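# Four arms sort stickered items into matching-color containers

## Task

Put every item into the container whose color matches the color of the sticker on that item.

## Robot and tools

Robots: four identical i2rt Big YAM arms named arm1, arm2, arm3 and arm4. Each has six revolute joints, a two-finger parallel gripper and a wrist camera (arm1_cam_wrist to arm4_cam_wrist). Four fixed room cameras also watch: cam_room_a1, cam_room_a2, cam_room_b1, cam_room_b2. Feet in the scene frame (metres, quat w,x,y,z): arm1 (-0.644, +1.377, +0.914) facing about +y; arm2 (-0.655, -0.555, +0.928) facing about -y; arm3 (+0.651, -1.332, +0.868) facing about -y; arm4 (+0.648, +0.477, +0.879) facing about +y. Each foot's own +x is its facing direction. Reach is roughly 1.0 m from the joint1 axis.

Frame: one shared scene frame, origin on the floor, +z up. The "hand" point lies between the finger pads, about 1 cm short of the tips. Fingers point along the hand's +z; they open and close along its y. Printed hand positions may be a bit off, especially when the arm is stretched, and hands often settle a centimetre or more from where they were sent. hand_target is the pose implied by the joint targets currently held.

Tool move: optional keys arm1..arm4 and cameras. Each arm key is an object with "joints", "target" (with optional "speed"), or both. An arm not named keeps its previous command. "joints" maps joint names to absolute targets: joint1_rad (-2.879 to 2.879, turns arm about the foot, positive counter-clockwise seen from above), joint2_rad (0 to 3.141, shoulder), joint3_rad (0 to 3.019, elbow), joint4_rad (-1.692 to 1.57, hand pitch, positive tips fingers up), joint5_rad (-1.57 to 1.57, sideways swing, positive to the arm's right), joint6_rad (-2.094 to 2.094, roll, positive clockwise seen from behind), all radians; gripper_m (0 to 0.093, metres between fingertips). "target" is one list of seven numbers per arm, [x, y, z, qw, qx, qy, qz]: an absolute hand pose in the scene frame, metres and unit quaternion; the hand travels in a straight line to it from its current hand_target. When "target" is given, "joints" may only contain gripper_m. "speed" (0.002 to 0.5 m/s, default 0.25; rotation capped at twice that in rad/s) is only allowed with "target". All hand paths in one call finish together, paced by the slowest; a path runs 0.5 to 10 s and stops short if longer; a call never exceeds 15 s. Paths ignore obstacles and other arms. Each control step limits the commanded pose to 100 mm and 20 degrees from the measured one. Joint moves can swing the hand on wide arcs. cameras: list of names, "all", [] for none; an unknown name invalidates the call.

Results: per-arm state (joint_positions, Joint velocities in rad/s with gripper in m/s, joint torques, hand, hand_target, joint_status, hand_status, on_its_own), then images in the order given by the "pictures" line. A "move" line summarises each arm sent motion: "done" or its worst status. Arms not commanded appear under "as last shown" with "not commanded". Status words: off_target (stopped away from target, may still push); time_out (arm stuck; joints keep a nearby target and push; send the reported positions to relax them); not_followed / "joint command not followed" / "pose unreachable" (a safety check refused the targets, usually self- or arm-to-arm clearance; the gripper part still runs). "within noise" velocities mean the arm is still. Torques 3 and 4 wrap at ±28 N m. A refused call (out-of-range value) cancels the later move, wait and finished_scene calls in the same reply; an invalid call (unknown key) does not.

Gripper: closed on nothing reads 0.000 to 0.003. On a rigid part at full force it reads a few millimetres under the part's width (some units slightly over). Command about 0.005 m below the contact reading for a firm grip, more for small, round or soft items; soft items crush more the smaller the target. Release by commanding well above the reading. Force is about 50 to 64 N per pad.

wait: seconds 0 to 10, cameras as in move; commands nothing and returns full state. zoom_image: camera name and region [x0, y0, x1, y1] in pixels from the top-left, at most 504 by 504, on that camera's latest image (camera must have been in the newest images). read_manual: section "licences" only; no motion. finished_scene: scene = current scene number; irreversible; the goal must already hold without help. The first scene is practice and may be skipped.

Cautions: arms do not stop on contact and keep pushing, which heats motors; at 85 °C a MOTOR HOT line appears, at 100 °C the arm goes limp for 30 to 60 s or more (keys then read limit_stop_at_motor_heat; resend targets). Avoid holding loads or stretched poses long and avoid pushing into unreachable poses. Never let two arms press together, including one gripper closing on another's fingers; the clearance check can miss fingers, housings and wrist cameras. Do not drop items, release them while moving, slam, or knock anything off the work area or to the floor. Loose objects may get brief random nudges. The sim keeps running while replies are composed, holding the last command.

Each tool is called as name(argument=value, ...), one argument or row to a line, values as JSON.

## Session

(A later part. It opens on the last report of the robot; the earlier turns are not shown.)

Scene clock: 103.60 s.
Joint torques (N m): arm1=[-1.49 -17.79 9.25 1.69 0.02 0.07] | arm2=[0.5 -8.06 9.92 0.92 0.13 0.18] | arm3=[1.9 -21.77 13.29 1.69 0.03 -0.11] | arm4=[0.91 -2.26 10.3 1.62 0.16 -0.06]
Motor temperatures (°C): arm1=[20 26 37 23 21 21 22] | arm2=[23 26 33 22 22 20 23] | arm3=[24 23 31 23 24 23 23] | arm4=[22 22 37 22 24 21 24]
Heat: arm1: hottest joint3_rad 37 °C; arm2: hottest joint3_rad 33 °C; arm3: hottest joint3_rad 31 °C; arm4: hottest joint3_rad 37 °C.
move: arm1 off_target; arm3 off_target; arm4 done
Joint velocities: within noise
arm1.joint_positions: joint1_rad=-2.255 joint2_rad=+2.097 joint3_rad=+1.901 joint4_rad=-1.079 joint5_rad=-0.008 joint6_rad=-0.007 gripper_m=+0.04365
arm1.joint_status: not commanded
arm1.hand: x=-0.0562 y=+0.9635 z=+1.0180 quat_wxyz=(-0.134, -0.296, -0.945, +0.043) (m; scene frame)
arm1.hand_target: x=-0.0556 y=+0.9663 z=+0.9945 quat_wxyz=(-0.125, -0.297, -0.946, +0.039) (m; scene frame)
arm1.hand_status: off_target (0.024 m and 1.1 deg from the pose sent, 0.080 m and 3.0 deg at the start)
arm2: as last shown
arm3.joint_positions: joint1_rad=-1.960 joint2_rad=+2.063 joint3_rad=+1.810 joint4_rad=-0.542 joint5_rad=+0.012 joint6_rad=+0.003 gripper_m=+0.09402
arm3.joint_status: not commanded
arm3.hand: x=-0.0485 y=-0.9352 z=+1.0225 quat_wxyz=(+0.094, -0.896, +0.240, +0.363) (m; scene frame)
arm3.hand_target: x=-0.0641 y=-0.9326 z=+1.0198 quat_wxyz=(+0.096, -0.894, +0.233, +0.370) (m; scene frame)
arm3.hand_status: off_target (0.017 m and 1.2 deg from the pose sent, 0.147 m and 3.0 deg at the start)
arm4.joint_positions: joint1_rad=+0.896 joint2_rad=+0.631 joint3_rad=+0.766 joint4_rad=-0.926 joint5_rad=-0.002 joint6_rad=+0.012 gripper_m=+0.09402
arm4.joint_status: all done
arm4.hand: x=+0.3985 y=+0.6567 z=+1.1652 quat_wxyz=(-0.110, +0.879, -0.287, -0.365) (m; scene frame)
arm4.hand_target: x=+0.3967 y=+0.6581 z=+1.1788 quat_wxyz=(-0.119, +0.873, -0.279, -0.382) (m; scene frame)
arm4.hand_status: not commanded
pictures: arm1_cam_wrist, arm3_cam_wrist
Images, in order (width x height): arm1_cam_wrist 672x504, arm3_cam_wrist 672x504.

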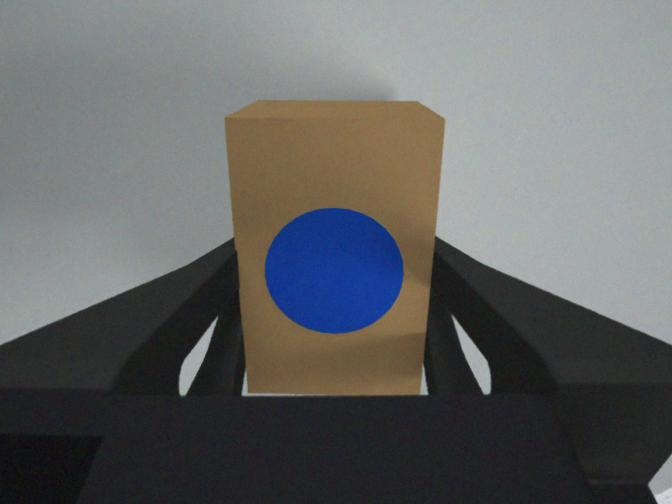

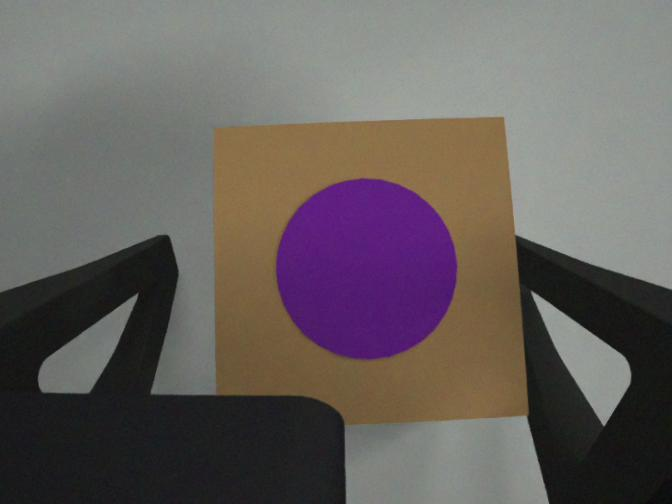

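move(
  arm1={"joints":{"gripper_m":0.093}},
  arm3={"joints":{"gripper_m":0.045}},
  cameras=[],
)

move(
  arm1={"target":[-0.078,0.982,1.095,0.1245,0.2973,0.9458,-0.0391],"speed":0.25},
  arm3={"target":[-0.047,-0.942,1.085,0.0965,-0.8941,0.2329,0.3703],"speed":0.25},
  cameras=[],
)

move(
  arm1={"target":[-0.349,1.171,1.10,0.1245,0.2973,0.9458,-0.0391],"speed":0.35},
  arm3={"target":[0.337,-1.156,1.12,0.0965,-0.8941,0.2329,0.3703],"speed":0.4},
  arm4={"target":[0.033,0.9155,1.115,0.1167,-0.8799,0.2817,0.3645],"speed":0.35},
  cameras=["arm3_cam_wrist","arm4_cam_wrist"],
)

move(
  arm3={"joints":{"joint1_rad":1.768,"joint2_rad":0.62,"joint3_rad":0.78,"joint4_rad":-0.91,"joint5_rad":0,"joint6_rad":0}},
  cameras=["arm3_cam_wrist","arm4_cam_wrist"],
)

Scene clock: 122.30 s.
Joint torques (N m): arm1=[-1.9 -18.08 10.88 1.36 0.08 0.11] | arm2=[0.56 -8.06 9.94 0.92 0.13 0.18] | arm3=[2.26 -21.6 13.23 1.69 0.02 -0.12] | arm4=[0.97 -2.08 10.21 1.76 0.14 -0.07]
Motor temperatures (°C): arm1=[20 27 37 23 21 21 22] | arm2=[23 26 33 22 22 20 23] | arm3=[24 24 32 23 24 23 23] | arm4=[22 22 36 22 24 21 24]
Heat: arm1: hottest joint3_rad 37 °C; arm2: hottest joint3_rad 33 °C; arm3: hottest joint3_rad 32 °C; arm4: hottest joint3_rad 36 °C.
move: arm1 done; arm3 off_target
Joint velocities: within noise
arm1.joint_positions: joint1_rad=-2.255 joint2_rad=+2.109 joint3_rad=+1.883 joint4_rad=-1.071 joint5_rad=-0.008 joint6_rad=-0.006 gripper_m=+0.09296
arm1.joint_status: all done
arm1.hand: x=-0.0599 y=+0.9660 z=+1.0022 quat_wxyz=(-0.123, -0.297, -0.946, +0.039) (m; scene frame)
arm1.hand_target: x=-0.0556 y=+0.9663 z=+0.9945 quat_wxyz=(-0.125, -0.297, -0.946, +0.039) (m; scene frame)
arm1.hand_status: not commanded
arm2, arm4: as last shown
arm3.joint_positions: joint1_rad=-1.960 joint2_rad=+2.063 joint3_rad=+1.810 joint4_rad=-0.541 joint5_rad=+0.012 joint6_rad=+0.003 gripper_m=+0.05284
arm3.joint_status: gripper_m off_target (ended at +0.05287, target +0.04500)
arm3.hand: x=-0.0486 y=-0.9352 z=+1.0226 quat_wxyz=(+0.095, -0.895, +0.240, +0.363) (m; scene frame)
arm3.hand_target: x=-0.0640 y=-0.9326 z=+1.0199 quat_wxyz=(+0.097, -0.894, +0.233, +0.370) (m; scene frame)
arm3.hand_status: not commanded
arm4.hand_target: x=+0.3967 y=+0.6582 z=+1.1788 quat_wxyz=(-0.119, +0.873, -0.279, -0.382) (m; scene frame)
pictures: none
No camera images: "cameras" was empty.

Scene clock: 123.53 s.
Joint torques (N m): arm1=[-1.55 -18.2 15.25 0.42 -0.02 0.11] | arm2=[0.56 -8.12 9.89 0.91 0.12 0.18] | arm3=[2.08 -26.29 13.86 1.1 0.06 -0.11] | arm4=[0.56 -2.14 10.36 1.72 0.19 -0.07]
Motor temperatures (°C): arm1=[20 27 37 23 21 21 22] | arm2=[23 26 33 22 22 20 23] | arm3=[24 24 32 23 24 23 23] | arm4=[22 22 36 22 24 21 24]
Heat: arm1: hottest joint3_rad 37 °C; arm2: hottest joint3_rad 33 °C; arm3: hottest joint3_rad 32 °C; arm4: hottest joint3_rad 36 °C.
move: arm1 off_target; arm3 off_target
Joint velocities: within noise
arm1.joint_positions: joint1_rad=-2.255 joint2_rad=+1.988 joint3_rad=+1.886 joint4_rad=-1.228 joint5_rad=-0.008 joint6_rad=-0.006 gripper_m=+0.09296
arm1.joint_status: not commanded
arm1.hand: x=-0.0889 y=+0.9871 z=+1.0755 quat_wxyz=(-0.108, -0.298, -0.948, +0.034) (m; scene frame)
arm1.hand_target: x=-0.0788 y=+0.9825 z=+1.0950 quat_wxyz=(-0.125, -0.297, -0.946, +0.039) (m; scene frame)
arm1.hand_status: off_target (0.023 m and 2.0 deg from the pose sent, 0.096 m and 0.2 deg at the start)
arm2, arm4: as last shown
arm3.joint_positions: joint1_rad=-1.960 joint2_rad=+2.020 joint3_rad=+1.815 joint4_rad=-0.641 joint5_rad=+0.012 joint6_rad=+0.003 gripper_m=+0.05284
arm3.joint_status: not commanded
arm3.hand: x=-0.0325 y=-0.9439 z=+1.0417 quat_wxyz=(+0.088, -0.905, +0.242, +0.339) (m; scene frame)
arm3.hand_target: x=-0.0449 y=-0.9431 z=+1.0851 quat_wxyz=(+0.097, -0.894, +0.233, +0.371) (m; scene frame)
arm3.hand_status: off_target (0.046 m and 4.0 deg from the pose sent, 0.063 m and 1.2 deg at the start)
pictures: none
No camera images: "cameras" was empty.

Scene clock: 125.63 s.
Joint torques (N m): arm1=[-2.14 -4.48 11 0.54 -0.05 0.04] | arm2=[0.56 -8.35 9.89 0.9 0.13 0.18] | arm3=[2.43 -3.31 9.54 1.28 0.13 -0.03] | arm4=[1.08 -20.66 12.97 0.68 0.24 -0.08]
Motor temperatures (°C): arm1=[20 27 37 23 21 21 22] | arm2=[23 26 33 22 22 20 23] | arm3=[24 24 32 23 24 23 23] | arm4=[22 22 36 22 24 21 24]
Heat: arm1: hottest joint3_rad 37 °C; arm2: hottest joint3_rad 33 °C; arm3: hottest joint3_rad 32 °C; arm4: hottest joint3_rad 36 °C.
move: arm1 done; arm3 done; arm4 off_target
Joint velocities: within noise
arm1.joint_positions: joint1_rad=-2.255 joint2_rad=+1.108 joint3_rad=+0.918 joint4_rad=-1.095 joint5_rad=-0.008 joint6_rad=-0.006 gripper_m=+0.09296
arm1.joint_status: not commanded
arm1.hand: x=-0.3482 y=+1.1708 z=+1.1004 quat_wxyz=(-0.129, -0.297, -0.945, +0.041) (m; scene frame)
arm1.hand_target: x=-0.3491 y=+1.1710 z=+1.1000 quat_wxyz=(-0.125, -0.297, -0.946, +0.039) (m; scene frame)
arm1.hand_status: done (0.001 m and 0.5 deg from the pose sent, 0.320 m and 2.0 deg at the start)
arm2: as last shown
arm3.joint_positions: joint1_rad=-1.955 joint2_rad=+0.778 joint3_rad=+0.737 joint4_rad=-0.728 joint5_rad=+0.019 joint6_rad=+0.003 gripper_m=+0.05284
arm3.joint_status: not commanded
arm3.hand: x=+0.3391 y=-1.1515 z=+1.1232 quat_wxyz=(+0.100, -0.891, +0.238, +0.374) (m; scene frame)
arm3.hand_target: x=+0.3371 y=-1.1560 z=+1.1199 quat_wxyz=(+0.096, -0.894, +0.233, +0.370) (m; scene frame)
arm3.hand_status: done (0.006 m and 0.9 deg from the pose sent, 0.433 m and 4.0 deg at the start)
arm4.joint_positions: joint1_rad=+0.896 joint2_rad=+1.875 joint3_rad=+1.670 joint4_rad=-0.614 joint5_rad=+0.004 joint6_rad=+0.012 gripper_m=+0.09402
arm4.joint_status: not commanded
arm4.hand: x=+0.0450 y=+0.9090 z=+1.0944 quat_wxyz=(-0.109, +0.884, -0.290, -0.351) (m; scene frame)
arm4.hand_target: x=+0.0339 y=+0.9147 z=+1.1150 quat_wxyz=(-0.117, +0.880, -0.282, -0.365) (m; scene frame)
arm4.hand_status: off_target (0.025 m and 2.0 deg from the pose sent, 0.451 m and 1.0 deg at the start)
pictures: arm3_cam_wrist, arm4_cam_wrist
Images, in order (width x height): arm3_cam_wrist 672x504, arm4_cam_wrist 672x504.

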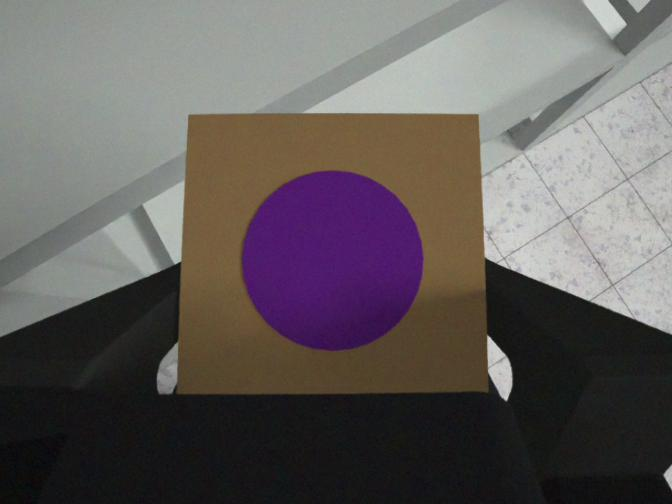

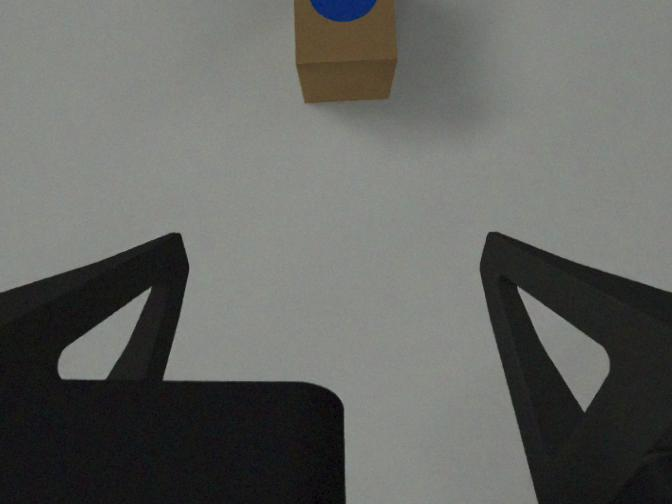

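Scene clock: 128.20 s.
Joint torques (N m): arm1=[-1.96 -4.01 11.11 0.55 -0.03 0.04] | arm2=[0.56 -8.18 9.92 0.92 0.12 0.18] | arm3=[2.02 -1.14 13.27 1.28 0.12 -0.07] | arm4=[1.32 -21.19 12.97 0.68 0.22 -0.1]
Motor temperatures (°C): arm1=[20 27 37 23 21 21 22] | arm2=[23 26 33 22 22 20 23] | arm3=[24 24 32 23 24 23 23] | arm4=[22 22 36 22 24 21 24]
Heat: arm1: hottest joint3_rad 37 °C; arm2: hottest joint3_rad 33 °C; arm3: hottest joint3_rad 32 °C; arm4: hottest joint3_rad 36 °C.
move: arm3 done
Joint velocities: within noise
arm1, arm2, arm4: as last shown
arm3.joint_positions: joint1_rad=+1.758 joint2_rad=+0.620 joint3_rad=+0.737 joint4_rad=-0.906 joint5_rad=-0.002 joint6_rad=+0.003 gripper_m=+0.05289
arm3.joint_status: all done
arm3.hand: x=+0.9557 y=-1.3076 z=+1.1439 quat_wxyz=(-0.382, +0.032, -0.924, -0.008) (m; scene frame)
arm3.hand_target: x=+0.9598 y=-1.3044 z=+1.1667 quat_wxyz=(-0.399, +0.038, -0.916, -0.009) (m; scene frame)
arm3.hand_status: not commanded
pictures: arm3_cam_wrist, arm4_cam_wrist
Images, in order (width x height): arm3_cam_wrist 672x504, arm4_cam_wrist 672x504.

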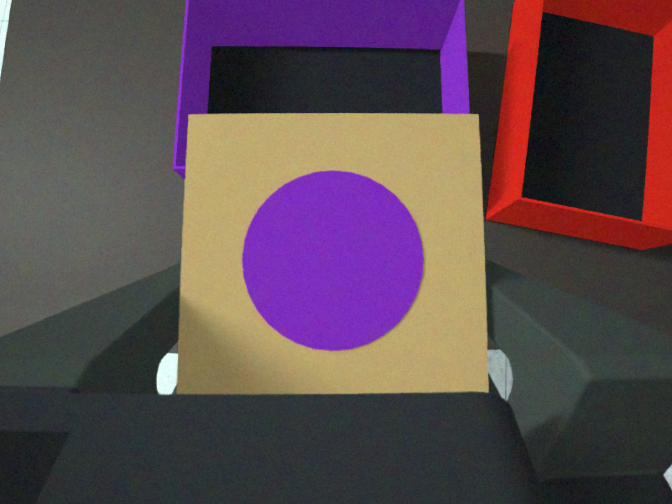

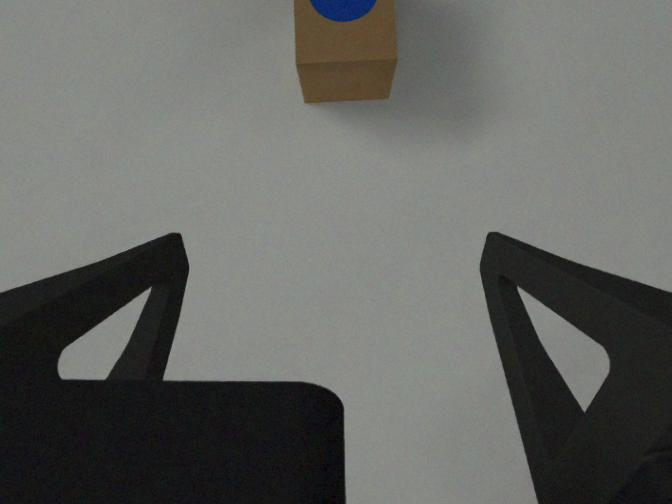

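move(
  arm3={"target":[1.222,-1.294,0.88,0.3825,-0.0309,0.9233,0.0128],"speed":0.3},
  arm4={"target":[-0.070,0.9895,1.010,0.1167,-0.8799,0.2817,0.3645],"speed":0.15},
  cameras=["arm3_cam_wrist","arm4_cam_wrist"],
)

Scene clock: 142.30 s.
Joint torques (N m): arm1=[-1.96 -3.84 11.25 0.55 -0.05 0.03] | arm2=[0.5 -8.18 9.89 0.92 0.13 0.18] | arm3=[0.79 -16.21 9.06 2.1 -0.07 -0.02] | arm4=[0.73 -24.47 13.04 0.69 0.06 -0.07]
Motor temperatures (°C): arm1=[20 26 38 23 21 21 22] | arm2=[23 25 33 22 22 20 23] | arm3=[24 24 32 23 24 23 24] | arm4=[22 23 37 22 24 21 24]
Heat: arm1: hottest joint3_rad 38 °C; arm2: hottest joint3_rad 33 °C; arm3: hottest joint3_rad 32 °C; arm4: hottest joint3_rad 37 °C.
move: arm3 off_target; arm4 off_target
Joint velocities: within noise
arm1, arm2: as last shown
arm3.joint_positions: joint1_rad=+1.758 joint2_rad=+1.776 joint3_rad=+0.822 joint4_rad=+0.106 joint5_rad=-0.011 joint6_rad=+0.003 gripper_m=+0.05289
arm3.joint_status: not commanded
arm3.hand: x=+1.1988 y=-1.2939 z=+0.8592 quat_wxyz=(-0.354, +0.034, -0.935, -0.011) (m; scene frame)
arm3.hand_target: x=+1.2208 y=-1.2942 z=+0.8807 quat_wxyz=(-0.382, +0.031, -0.923, -0.013) (m; scene frame)
arm3.hand_status: off_target (0.031 m and 3.6 deg from the pose sent, 0.375 m and 0.6 deg at the start)
arm4.joint_positions: joint1_rad=+0.896 joint2_rad=+2.283 joint3_rad=+2.115 joint4_rad=-0.621 joint5_rad=+0.006 joint6_rad=+0.009 gripper_m=+0.09402
arm4.joint_status: not commanded
arm4.hand: x=-0.0601 y=+0.9837 z=+1.0151 quat_wxyz=(-0.115, +0.878, -0.287, -0.364) (m; scene frame)
arm4.hand_target: x=-0.0694 y=+0.9888 z=+1.0100 quat_wxyz=(-0.117, +0.880, -0.281, -0.365) (m; scene frame)
arm4.hand_status: off_target (0.013 m and 0.7 deg from the pose sent, 0.164 m and 2.0 deg at the start)
pictures: arm3_cam_wrist, arm4_cam_wrist
Images, in order (width x height): arm3_cam_wrist 672x504, arm4_cam_wrist 672x504.

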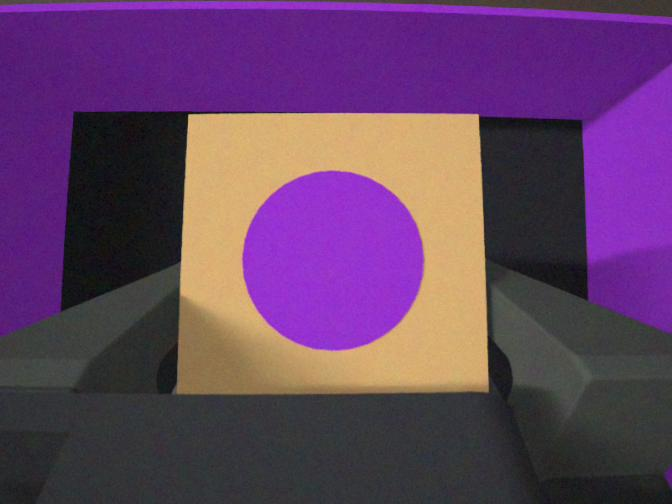

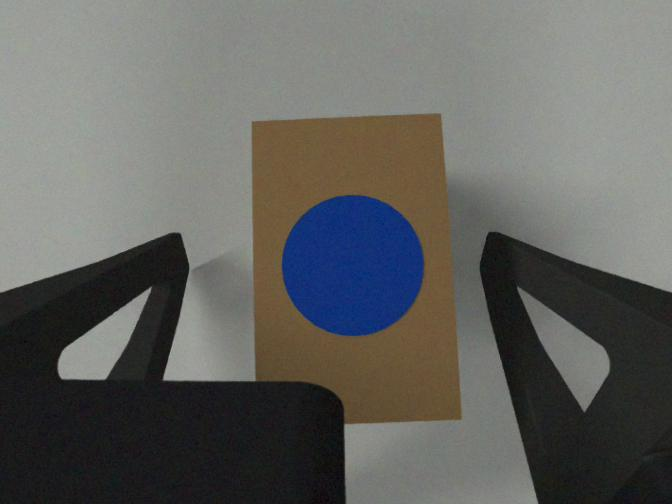

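move(
  arm3={"target":[1.216,-1.294,0.712,0.3825,-0.0309,0.9233,0.0128],"speed":0.12},
  arm4={"joints":{"gripper_m":0.035}},
  cameras=["arm3_cam_wrist","arm4_cam_wrist"],
)

move(
  arm3={"joints":{"gripper_m":0.093}},
  arm4={"target":[-0.044,0.971,1.085,0.1167,-0.8799,0.2817,0.3645],"speed":0.25},
  cameras=[],
)

move(
  arm3={"target":[1.10,-1.30,0.93,0.3825,-0.0309,0.9233,0.0128],"speed":0.3},
  arm4={"target":[0.355,0.686,1.12,0.1167,-0.8799,0.2817,0.3645],"speed":0.4},
  cameras=["arm3_cam_wrist","arm4_cam_wrist"],
)

move(
  arm4={"joints":{"joint1_rad":-1.920,"joint2_rad":0.62,"joint3_rad":0.78,"joint4_rad":-0.91,"joint5_rad":0,"joint6_rad":0}},
  cameras=["arm4_cam_wrist"],
)

move(
  arm4={"target":[1.132,0.3355,0.88,0.3788,0.1310,0.9146,-0.0543],"speed":0.3},
  cameras=["arm4_cam_wrist","cam_room_a1","cam_room_a2"],
)

Scene clock: 163.00 s.
Joint torques (N m): arm1=[-2.14 -4.31 11.08 0.47 -0.01 0.04] | arm2=[0.56 -8.12 9.92 0.9 0.13 0.18] | arm3=[1.26 -10.99 5.03 1.95 0.11 0] | arm4=[0.79 -24.53 13.07 0.69 0.06 -0.06]
Motor temperatures (°C): arm1=[20 25 38 23 21 21 22] | arm2=[23 25 33 22 22 20 23] | arm3=[24 25 31 23 24 23 24] | arm4=[22 24 43 22 24 21 25]
Heat: arm1: hottest joint3_rad 38 °C; arm2: hottest joint3_rad 33 °C; arm3: hottest joint3_rad 31 °C; arm4: hottest joint3_rad 43 °C.
move: arm3 off_target; arm4 off_target
Joint velocities: within noise
arm1, arm2: as last shown
arm3.joint_positions: joint1_rad=+1.758 joint2_rad=+2.144 joint3_rad=+0.856 joint4_rad=+0.545 joint5_rad=-0.011 joint6_rad=+0.005 gripper_m=+0.05289
arm3.joint_status: not commanded
arm3.hand: x=+1.2220 y=-1.2939 z=+0.7464 quat_wxyz=(-0.402, +0.033, -0.915, -0.013) (m; scene frame)
arm3.hand_target: x=+1.2138 y=-1.2942 z=+0.7138 quat_wxyz=(-0.382, +0.031, -0.923, -0.013) (m; scene frame)
arm3.hand_status: off_target (0.035 m and 2.5 deg from the pose sent, 0.148 m and 3.6 deg at the start)
arm4.joint_positions: joint1_rad=+0.895 joint2_rad=+2.284 joint3_rad=+2.116 joint4_rad=-0.621 joint5_rad=+0.007 joint6_rad=+0.009 gripper_m=+0.04443
arm4.joint_status: gripper_m off_target (ended at +0.04445, target +0.03500)
arm4.hand: x=-0.0597 y=+0.9844 z=+1.0146 quat_wxyz=(-0.115, +0.878, -0.288, -0.364) (m; scene frame)
arm4.hand_target: x=-0.0692 y=+0.9890 z=+1.0099 quat_wxyz=(-0.117, +0.880, -0.282, -0.365) (m; scene frame)
arm4.hand_status: not commanded
pictures: arm3_cam_wrist, arm4_cam_wrist
Images, in order (width x height): arm3_cam_wrist 672x504, arm4_cam_wrist 672x504.

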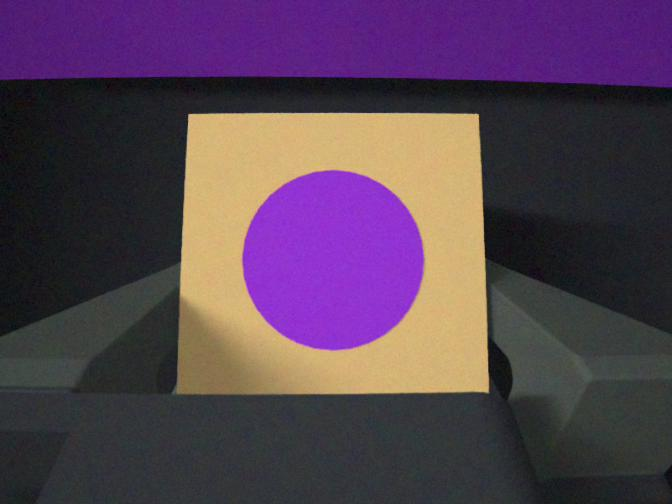

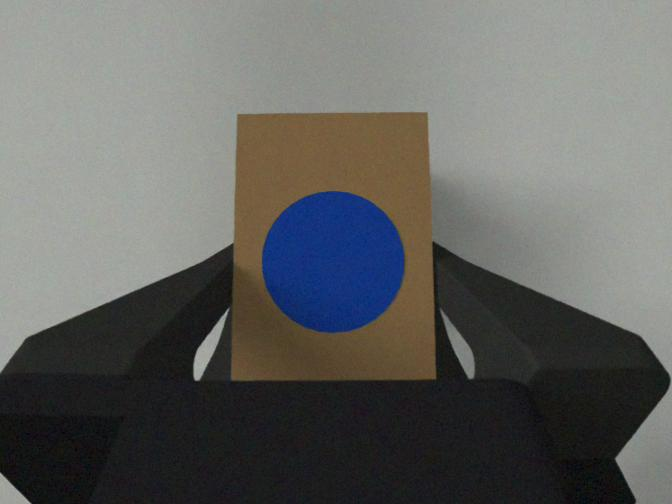

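Scene clock: 164.27 s.
Joint torques (N m): arm1=[-1.96 -4.42 10.95 0.61 0.01 0.01] | arm2=[0.56 -8.12 9.94 0.92 0.13 0.19] | arm3=[1.14 -13.63 3.21 1.28 0.11 -0.04] | arm4=[1.44 -27.11 9.96 0.77 0.08 -0.05]
Motor temperatures (°C): arm1=[20 25 38 23 21 21 21] | arm2=[23 25 33 22 22 20 23] | arm3=[24 25 31 23 24 23 24] | arm4=[22 24 43 22 24 21 25]
Heat: arm1: hottest joint3_rad 38 °C; arm2: hottest joint3_rad 33 °C; arm3: hottest joint3_rad 31 °C; arm4: hottest joint3_rad 43 °C.
move: arm3 done; arm4 off_target
Joint velocities: within noise
arm1: as last shown
arm2.joint_positions: joint1_rad=+0.926 joint2_rad=+1.134 joint3_rad=+0.904 joint4_rad=-1.052 joint5_rad=+0.002 joint6_rad=-0.007 gripper_m=+0.09294
arm2.joint_status: not commanded
arm2.hand: x=-0.3404 y=-0.7403 z=+1.1076 quat_wxyz=(-0.139, -0.255, -0.956, +0.037) (m; scene frame)
arm2.hand_target: x=-0.3460 y=-0.7389 z=+1.1001 quat_wxyz=(-0.126, -0.263, -0.956, +0.035) (m; scene frame)
arm2.hand_status: not commanded
arm3.joint_positions: joint1_rad=+1.758 joint2_rad=+2.169 joint3_rad=+0.878 joint4_rad=+0.562 joint5_rad=-0.010 joint6_rad=+0.009 gripper_m=+0.09296
arm3.joint_status: all done
arm3.hand: x=+1.2297 y=-1.2935 z=+0.7418 quat_wxyz=(-0.408, +0.031, -0.912, -0.014) (m; scene frame)
arm3.hand_target: x=+1.2137 y=-1.2943 z=+0.7138 quat_wxyz=(-0.382, +0.031, -0.923, -0.013) (m; scene frame)
arm3.hand_status: not commanded
arm4.joint_positions: joint1_rad=+0.895 joint2_rad=+2.193 joint3_rad=+2.116 joint4_rad=-0.719 joint5_rad=+0.007 joint6_rad=+0.008 gripper_m=+0.04443
arm4.joint_status: not commanded
arm4.hand: x=-0.0429 y=+0.9728 z=+1.0742 quat_wxyz=(-0.114, +0.880, -0.288, -0.361) (m; scene frame)
arm4.hand_target: x=-0.0439 y=+0.9711 z=+1.0848 quat_wxyz=(-0.117, +0.880, -0.282, -0.365) (m; scene frame)
arm4.hand_status: off_target (0.011 m and 0.9 deg from the pose sent, 0.073 m and 0.7 deg at the start)
pictures: none
No camera images: "cameras" was empty.

Scene clock: 166.30 s.
Joint torques (N m): arm1=[-1.79 -4.25 11.1 0.43 -0.06 -0.01] | arm2=[0.5 -8.18 9.91 0.9 0.13 0.19] | arm3=[0.91 -9.11 6.53 1.1 0 -0.05] | arm4=[1.03 -2.73 9.76 0.84 0.24 0.02]
Motor temperatures (°C): arm1=[20 25 38 23 21 21 21] | arm2=[23 25 33 22 22 20 23] | arm3=[24 25 31 23 24 23 24] | arm4=[22 24 43 22 24 21 25]
Heat: arm1: hottest joint3_rad 38 °C; arm2: hottest joint3_rad 33 °C; arm3: hottest joint3_rad 31 °C; arm4: hottest joint3_rad 43 °C.
move: arm3 done; arm4 done
Joint velocities: within noise
arm1, arm2: as last shown
arm3.joint_positions: joint1_rad=+1.758 joint2_rad=+1.370 joint3_rad=+0.564 joint4_rad=+0.039 joint5_rad=-0.010 joint6_rad=+0.009 gripper_m=+0.09296
arm3.joint_status: not commanded
arm3.hand: x=+1.1042 y=-1.2992 z=+0.9364 quat_wxyz=(-0.391, +0.031, -0.920, -0.013) (m; scene frame)
arm3.hand_target: x=+1.1000 y=-1.3001 z=+0.9301 quat_wxyz=(-0.382, +0.031, -0.923, -0.013) (m; scene frame)
arm3.hand_status: done (0.008 m and 1.1 deg from the pose sent, 0.229 m and 3.2 deg at the start)
arm4.joint_positions: joint1_rad=+0.898 joint2_rad=+0.788 joint3_rad=+0.701 joint4_rad=-0.687 joint5_rad=+0.008 joint6_rad=+0.008 gripper_m=+0.04443
arm4.joint_status: not commanded
arm4.hand: x=+0.3569 y=+0.6874 z=+1.1216 quat_wxyz=(-0.118, +0.876, -0.286, -0.371) (m; scene frame)
arm4.hand_target: x=+0.3550 y=+0.6861 z=+1.1200 quat_wxyz=(-0.117, +0.880, -0.282, -0.365) (m; scene frame)
arm4.hand_status: done (0.003 m and 0.9 deg from the pose sent, 0.493 m and 0.8 deg at the start)
pictures: arm3_cam_wrist, arm4_cam_wrist
Images, in order (width x height): arm3_cam_wrist 672x504, arm4_cam_wrist 672x504.

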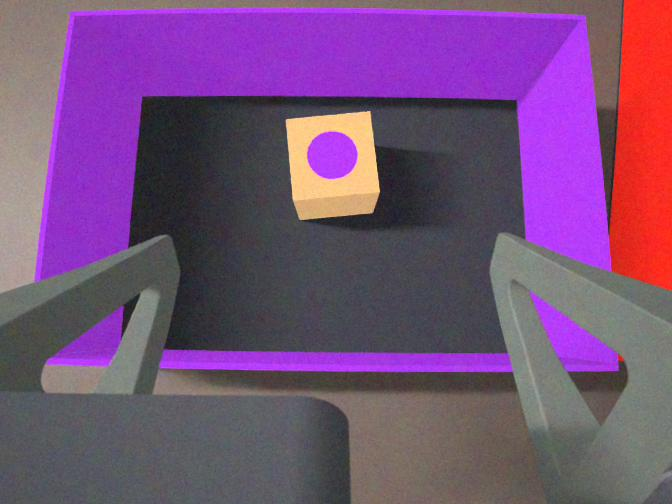

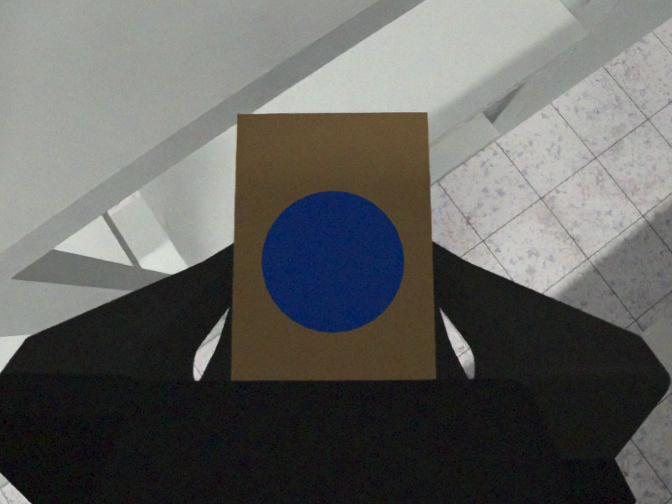

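Scene clock: 168.57 s.
Joint torques (N m): arm1=[-1.44 -3.96 11.06 0.58 0.01 0.03] | arm2=[0.44 -8 9.89 0.94 0.13 0.18] | arm3=[1.03 -9 6.52 1.17 0 -0.05] | arm4=[0.5 -1.03 12.67 0.92 -0.01 -0.03]
Motor temperatures (°C): arm1=[20 25 38 23 21 21 21] | arm2=[23 25 33 22 22 20 23] | arm3=[24 25 31 23 24 23 24] | arm4=[22 24 43 22 24 21 25]
Heat: arm1: hottest joint3_rad 38 °C; arm2: hottest joint3_rad 33 °C; arm3: hottest joint3_rad 31 °C; arm4: hottest joint3_rad 43 °C.
move: arm4 done
Joint velocities: within noise
arm1, arm2, arm3: as last shown
arm4.joint_positions: joint1_rad=-1.919 joint2_rad=+0.615 joint3_rad=+0.732 joint4_rad=-0.901 joint5_rad=+0.003 joint6_rad=+0.008 gripper_m=+0.04446
arm4.joint_status: all done
arm4.hand: x=+0.9412 y=+0.3897 z=+1.1537 quat_wxyz=(-0.377, -0.138, -0.914, +0.057) (m; scene frame)
arm4.hand_target: x=+0.9460 y=+0.3885 z=+1.1770 quat_wxyz=(-0.393, -0.133, -0.908, +0.060) (m; scene frame)
arm4.hand_status: not commanded
pictures: arm4_cam_wrist
Images, in order (width x height): arm4_cam_wrist 672x504.

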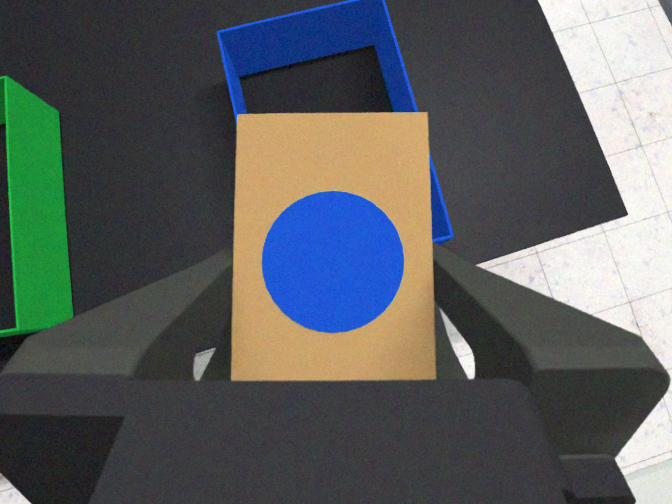

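Scene clock: 170.50 s.
Joint torques (N m): arm1=[-1.55 -4.84 11.14 0.59 -0.04 0.03] | arm2=[0.56 -8.12 9.94 0.92 0.12 0.19] | arm3=[1.14 -9.05 6.53 1.14 0 -0.06] | arm4=[1.26 -12.69 7.46 1.74 -0.04 -0.01]
Motor temperatures (°C): arm1=[20 25 38 23 21 21 21] | arm2=[23 25 33 22 22 20 23] | arm3=[24 25 31 23 24 23 24] | arm4=[22 24 42 22 24 21 25]
Heat: arm1: hottest joint3_rad 38 °C; arm2: hottest joint3_rad 33 °C; arm3: hottest joint3_rad 31 °C; arm4: hottest joint3_rad 42 °C.
move: arm4 off_target
Joint velocities: within noise
arm1, arm2, arm3: as last shown
arm4.joint_positions: joint1_rad=-1.918 joint2_rad=+1.671 joint3_rad=+0.623 joint4_rad=+0.212 joint5_rad=+0.000 joint6_rad=+0.008 gripper_m=+0.04446
arm4.joint_status: not commanded
arm4.hand: x=+1.1104 y=+0.3384 z=+0.8646 quat_wxyz=(-0.354, -0.138, -0.924, +0.052) (m; scene frame)
arm4.hand_target: x=+1.1311 y=+0.3359 z=+0.8805 quat_wxyz=(-0.379, -0.131, -0.915, +0.054) (m; scene frame)
arm4.hand_status: off_target (0.027 m and 3.2 deg from the pose sent, 0.338 m and 0.8 deg at the start)
pictures: arm4_cam_wrist, cam_room_a1, cam_room_a2
Images, in order (width x height): arm4_cam_wrist 672x504, cam_room_a1 672x504, cam_room_a2 672x504.

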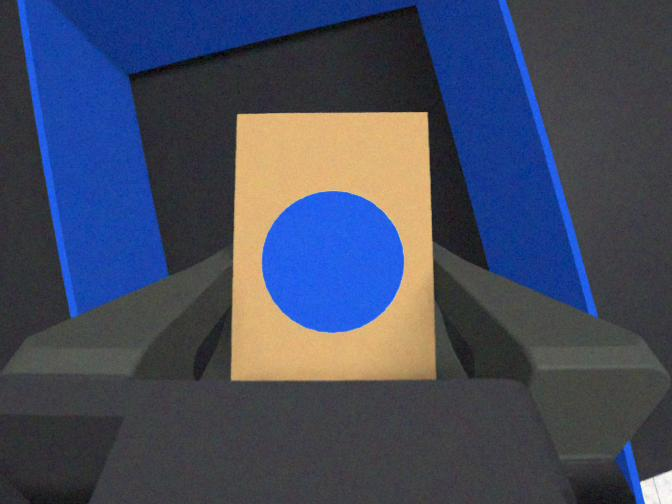

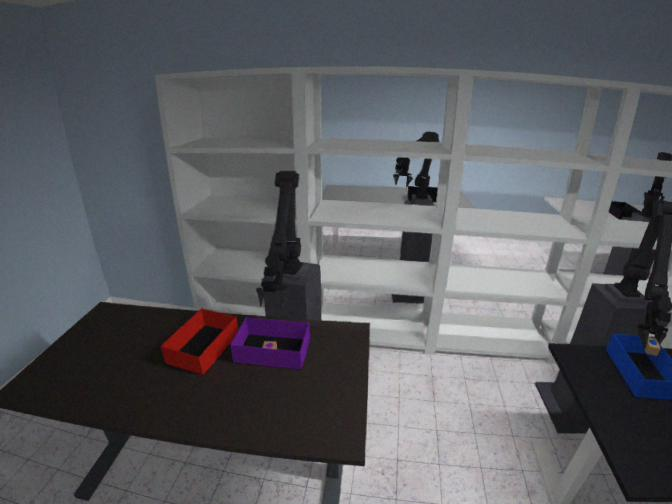

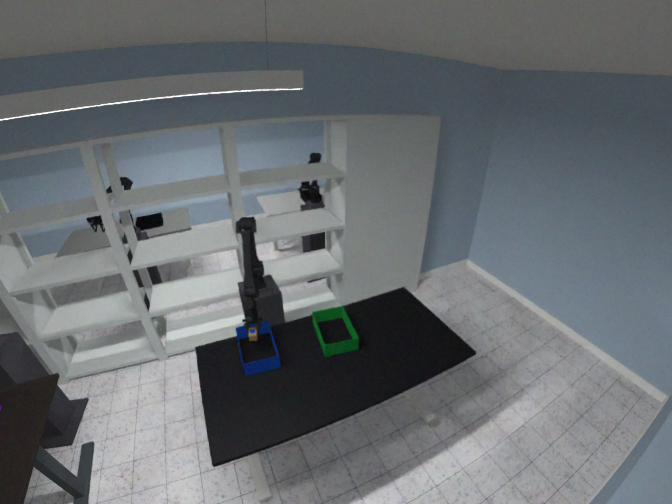

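move(
  arm4={"target": [1.126, 0.337, 0.712, 0.3788, 0.1310, 0.9146, -0.0543], "speed": 0.12},
  cameras=["arm4_cam_wrist"],
)

move(
  arm4={"joints": {"gripper_m": 0.093}},
  cameras=[],
)

move(
  arm4={"target": [1.02, 0.368, 0.93, 0.3788, 0.1310, 0.9146, -0.0543], "speed": 0.3},
  cameras=["arm4_cam_wrist"],
)

Scene clock: 213.10 s.
Joint torques (N m): arm1=[-1.61 -4.48 11.22 0.5 -0.01 0.01] | arm2=[0.5 -8.18 9.89 0.91 0.14 0.19] | arm3=[1.2 -9.17 6.5 1.16 0.02 -0.04] | arm4=[1.55 -11.28 2.21 1.1 -0.02 -0.01]
Motor temperatures (°C): arm1=[20 24 38 23 21 21 21] | arm2=[23 25 33 22 22 20 23] | arm3=[24 24 29 23 24 23 23] | arm4=[22 24 38 22 24 21 26]
Heat: arm1: hottest joint3_rad 38 °C; arm2: hottest joint3_rad 33 °C; arm3: hottest joint3_rad 29 °C; arm4: hottest joint3_rad 38 °C.
move: arm4 off_target
Joint velocities: within noise
arm1.joint_positions: joint1_rad=-2.255 joint2_rad=+1.108 joint3_rad=+0.918 joint4_rad=-1.095 joint5_rad=-0.008 joint6_rad=-0.006 gripper_m=+0.09296
arm1.joint_status: not commanded
arm1.hand: x=-0.3482 y=+1.1708 z=+1.1004 quat_wxyz=(-0.129, -0.297, -0.945, +0.041) (m; scene frame)
arm1.hand_target: x=-0.3491 y=+1.1710 z=+1.1000 quat_wxyz=(-0.125, -0.297, -0.946, +0.039) (m; scene frame)
arm1.hand_status: not commanded
arm2, arm3: as last shown
arm4.joint_positions: joint1_rad=-1.918 joint2_rad=+2.167 joint3_rad=+0.693 joint4_rad=+0.743 joint5_rad=+0.000 joint6_rad=+0.007 gripper_m=+0.04446
arm4.joint_status: not commanded
arm4.hand: x=+1.1360 y=+0.3300 z=+0.7384 quat_wxyz=(-0.401, -0.135, -0.904, +0.059) (m; scene frame)
arm4.hand_target: x=+1.1249 y=+0.3373 z=+0.7134 quat_wxyz=(-0.379, -0.131, -0.915, +0.054) (m; scene frame)
arm4.hand_status: off_target (0.029 m and 2.9 deg from the pose sent, 0.153 m and 3.2 deg at the start)
pictures: arm4_cam_wrist
Images, in order (width x height): arm4_cam_wrist 672x504.

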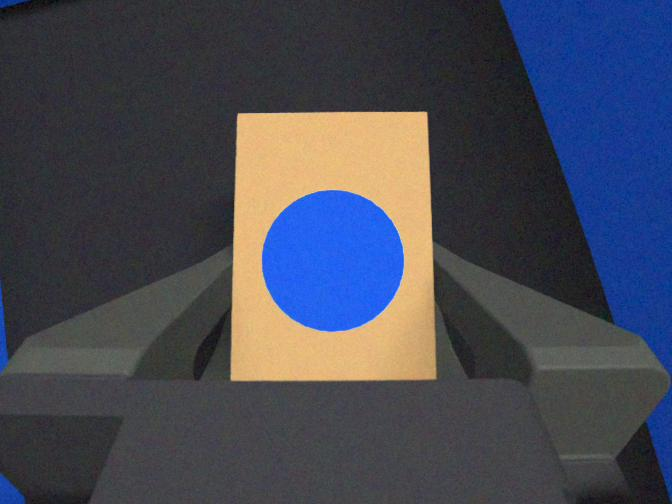

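Scene clock: 213.70 s.
Joint torques (N m): arm1=[-1.9 -4.07 11.08 0.5 -0.04 0.05] | arm2=[0.56 -8.06 9.91 0.9 0.13 0.19] | arm3=[0.91 -9 6.54 1.16 0 -0.06] | arm4=[0.79 -11.34 2.13 0.87 0.1 0.05]
Motor temperatures (°C): arm1=[20 24 38 23 21 21 21] | arm2=[23 25 33 22 22 20 23] | arm3=[24 24 29 23 24 23 23] | arm4=[22 24 38 22 24 21 26]
Heat: arm1: hottest joint3_rad 38 °C; arm2: hottest joint3_rad 33 °C; arm3: hottest joint3_rad 29 °C; arm4: hottest joint3_rad 38 °C.
move: arm4 done
Joint velocities: within noise
arm1, arm2, arm3: as last shown
arm4.joint_positions: joint1_rad=-1.909 joint2_rad=+2.174 joint3_rad=+0.695 joint4_rad=+0.749 joint5_rad=-0.004 joint6_rad=+0.004 gripper_m=+0.09290
arm4.joint_status: all done
arm4.hand: x=+1.1380 y=+0.3350 z=+0.7368 quat_wxyz=(-0.403, -0.128, -0.905, +0.057) (m; scene frame)
arm4.hand_target: x=+1.1249 y=+0.3372 z=+0.7134 quat_wxyz=(-0.379, -0.131, -0.915, +0.054) (m; scene frame)
arm4.hand_status: not commanded
pictures: none
No camera images: "cameras" was empty.

Scene clock: 215.23 s.
Joint torques (N m): arm1=[-1.67 -4.54 11.15 0.46 -0.03 0.03] | arm2=[0.32 -8.12 9.91 0.91 0.13 0.18] | arm3=[1.08 -9.17 6.52 1.16 0.01 -0.05] | arm4=[0.32 -5.36 7.01 0.88 0.01 0.06]
Motor temperatures (°C): arm1=[20 24 38 23 21 21 21] | arm2=[23 25 33 22 22 20 23] | arm3=[24 24 29 23 24 23 23] | arm4=[22 24 37 22 24 21 26]
Heat: arm1: hottest joint3_rad 38 °C; arm2: hottest joint3_rad 33 °C; arm3: hottest joint3_rad 29 °C; arm4: hottest joint3_rad 37 °C.
move: arm4 done
Joint velocities: within noise
arm1, arm2, arm3: as last shown
arm4.joint_positions: joint1_rad=-1.909 joint2_rad=+1.211 joint3_rad=+0.382 joint4_rad=+0.069 joint5_rad=-0.004 joint6_rad=+0.003 gripper_m=+0.09292
arm4.joint_status: not commanded
arm4.hand: x=+1.0211 y=+0.3697 z=+0.9353 quat_wxyz=(-0.388, -0.129, -0.911, +0.055) (m; scene frame)
arm4.hand_target: x=+1.0199 y=+0.3681 z=+0.9301 quat_wxyz=(-0.379, -0.131, -0.915, +0.054) (m; scene frame)
arm4.hand_status: done (0.006 m and 1.2 deg from the pose sent, 0.229 m and 3.0 deg at the start)
pictures: arm4_cam_wrist
Images, in order (width x height): arm4_cam_wrist 672x504.

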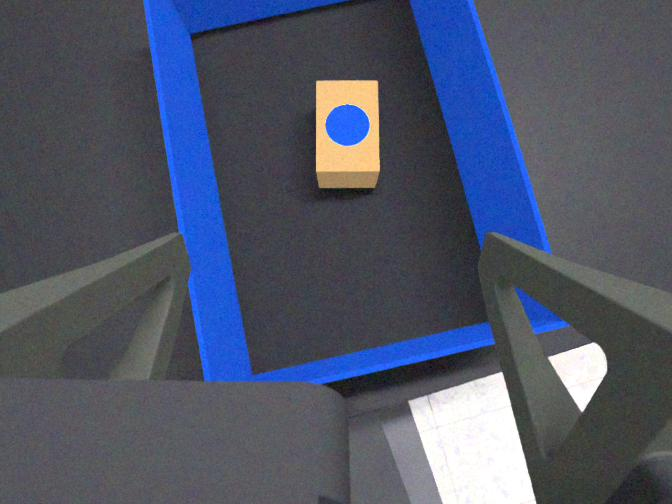

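finished_scene(
  scene=2,
)

The scene is finished: the task was done.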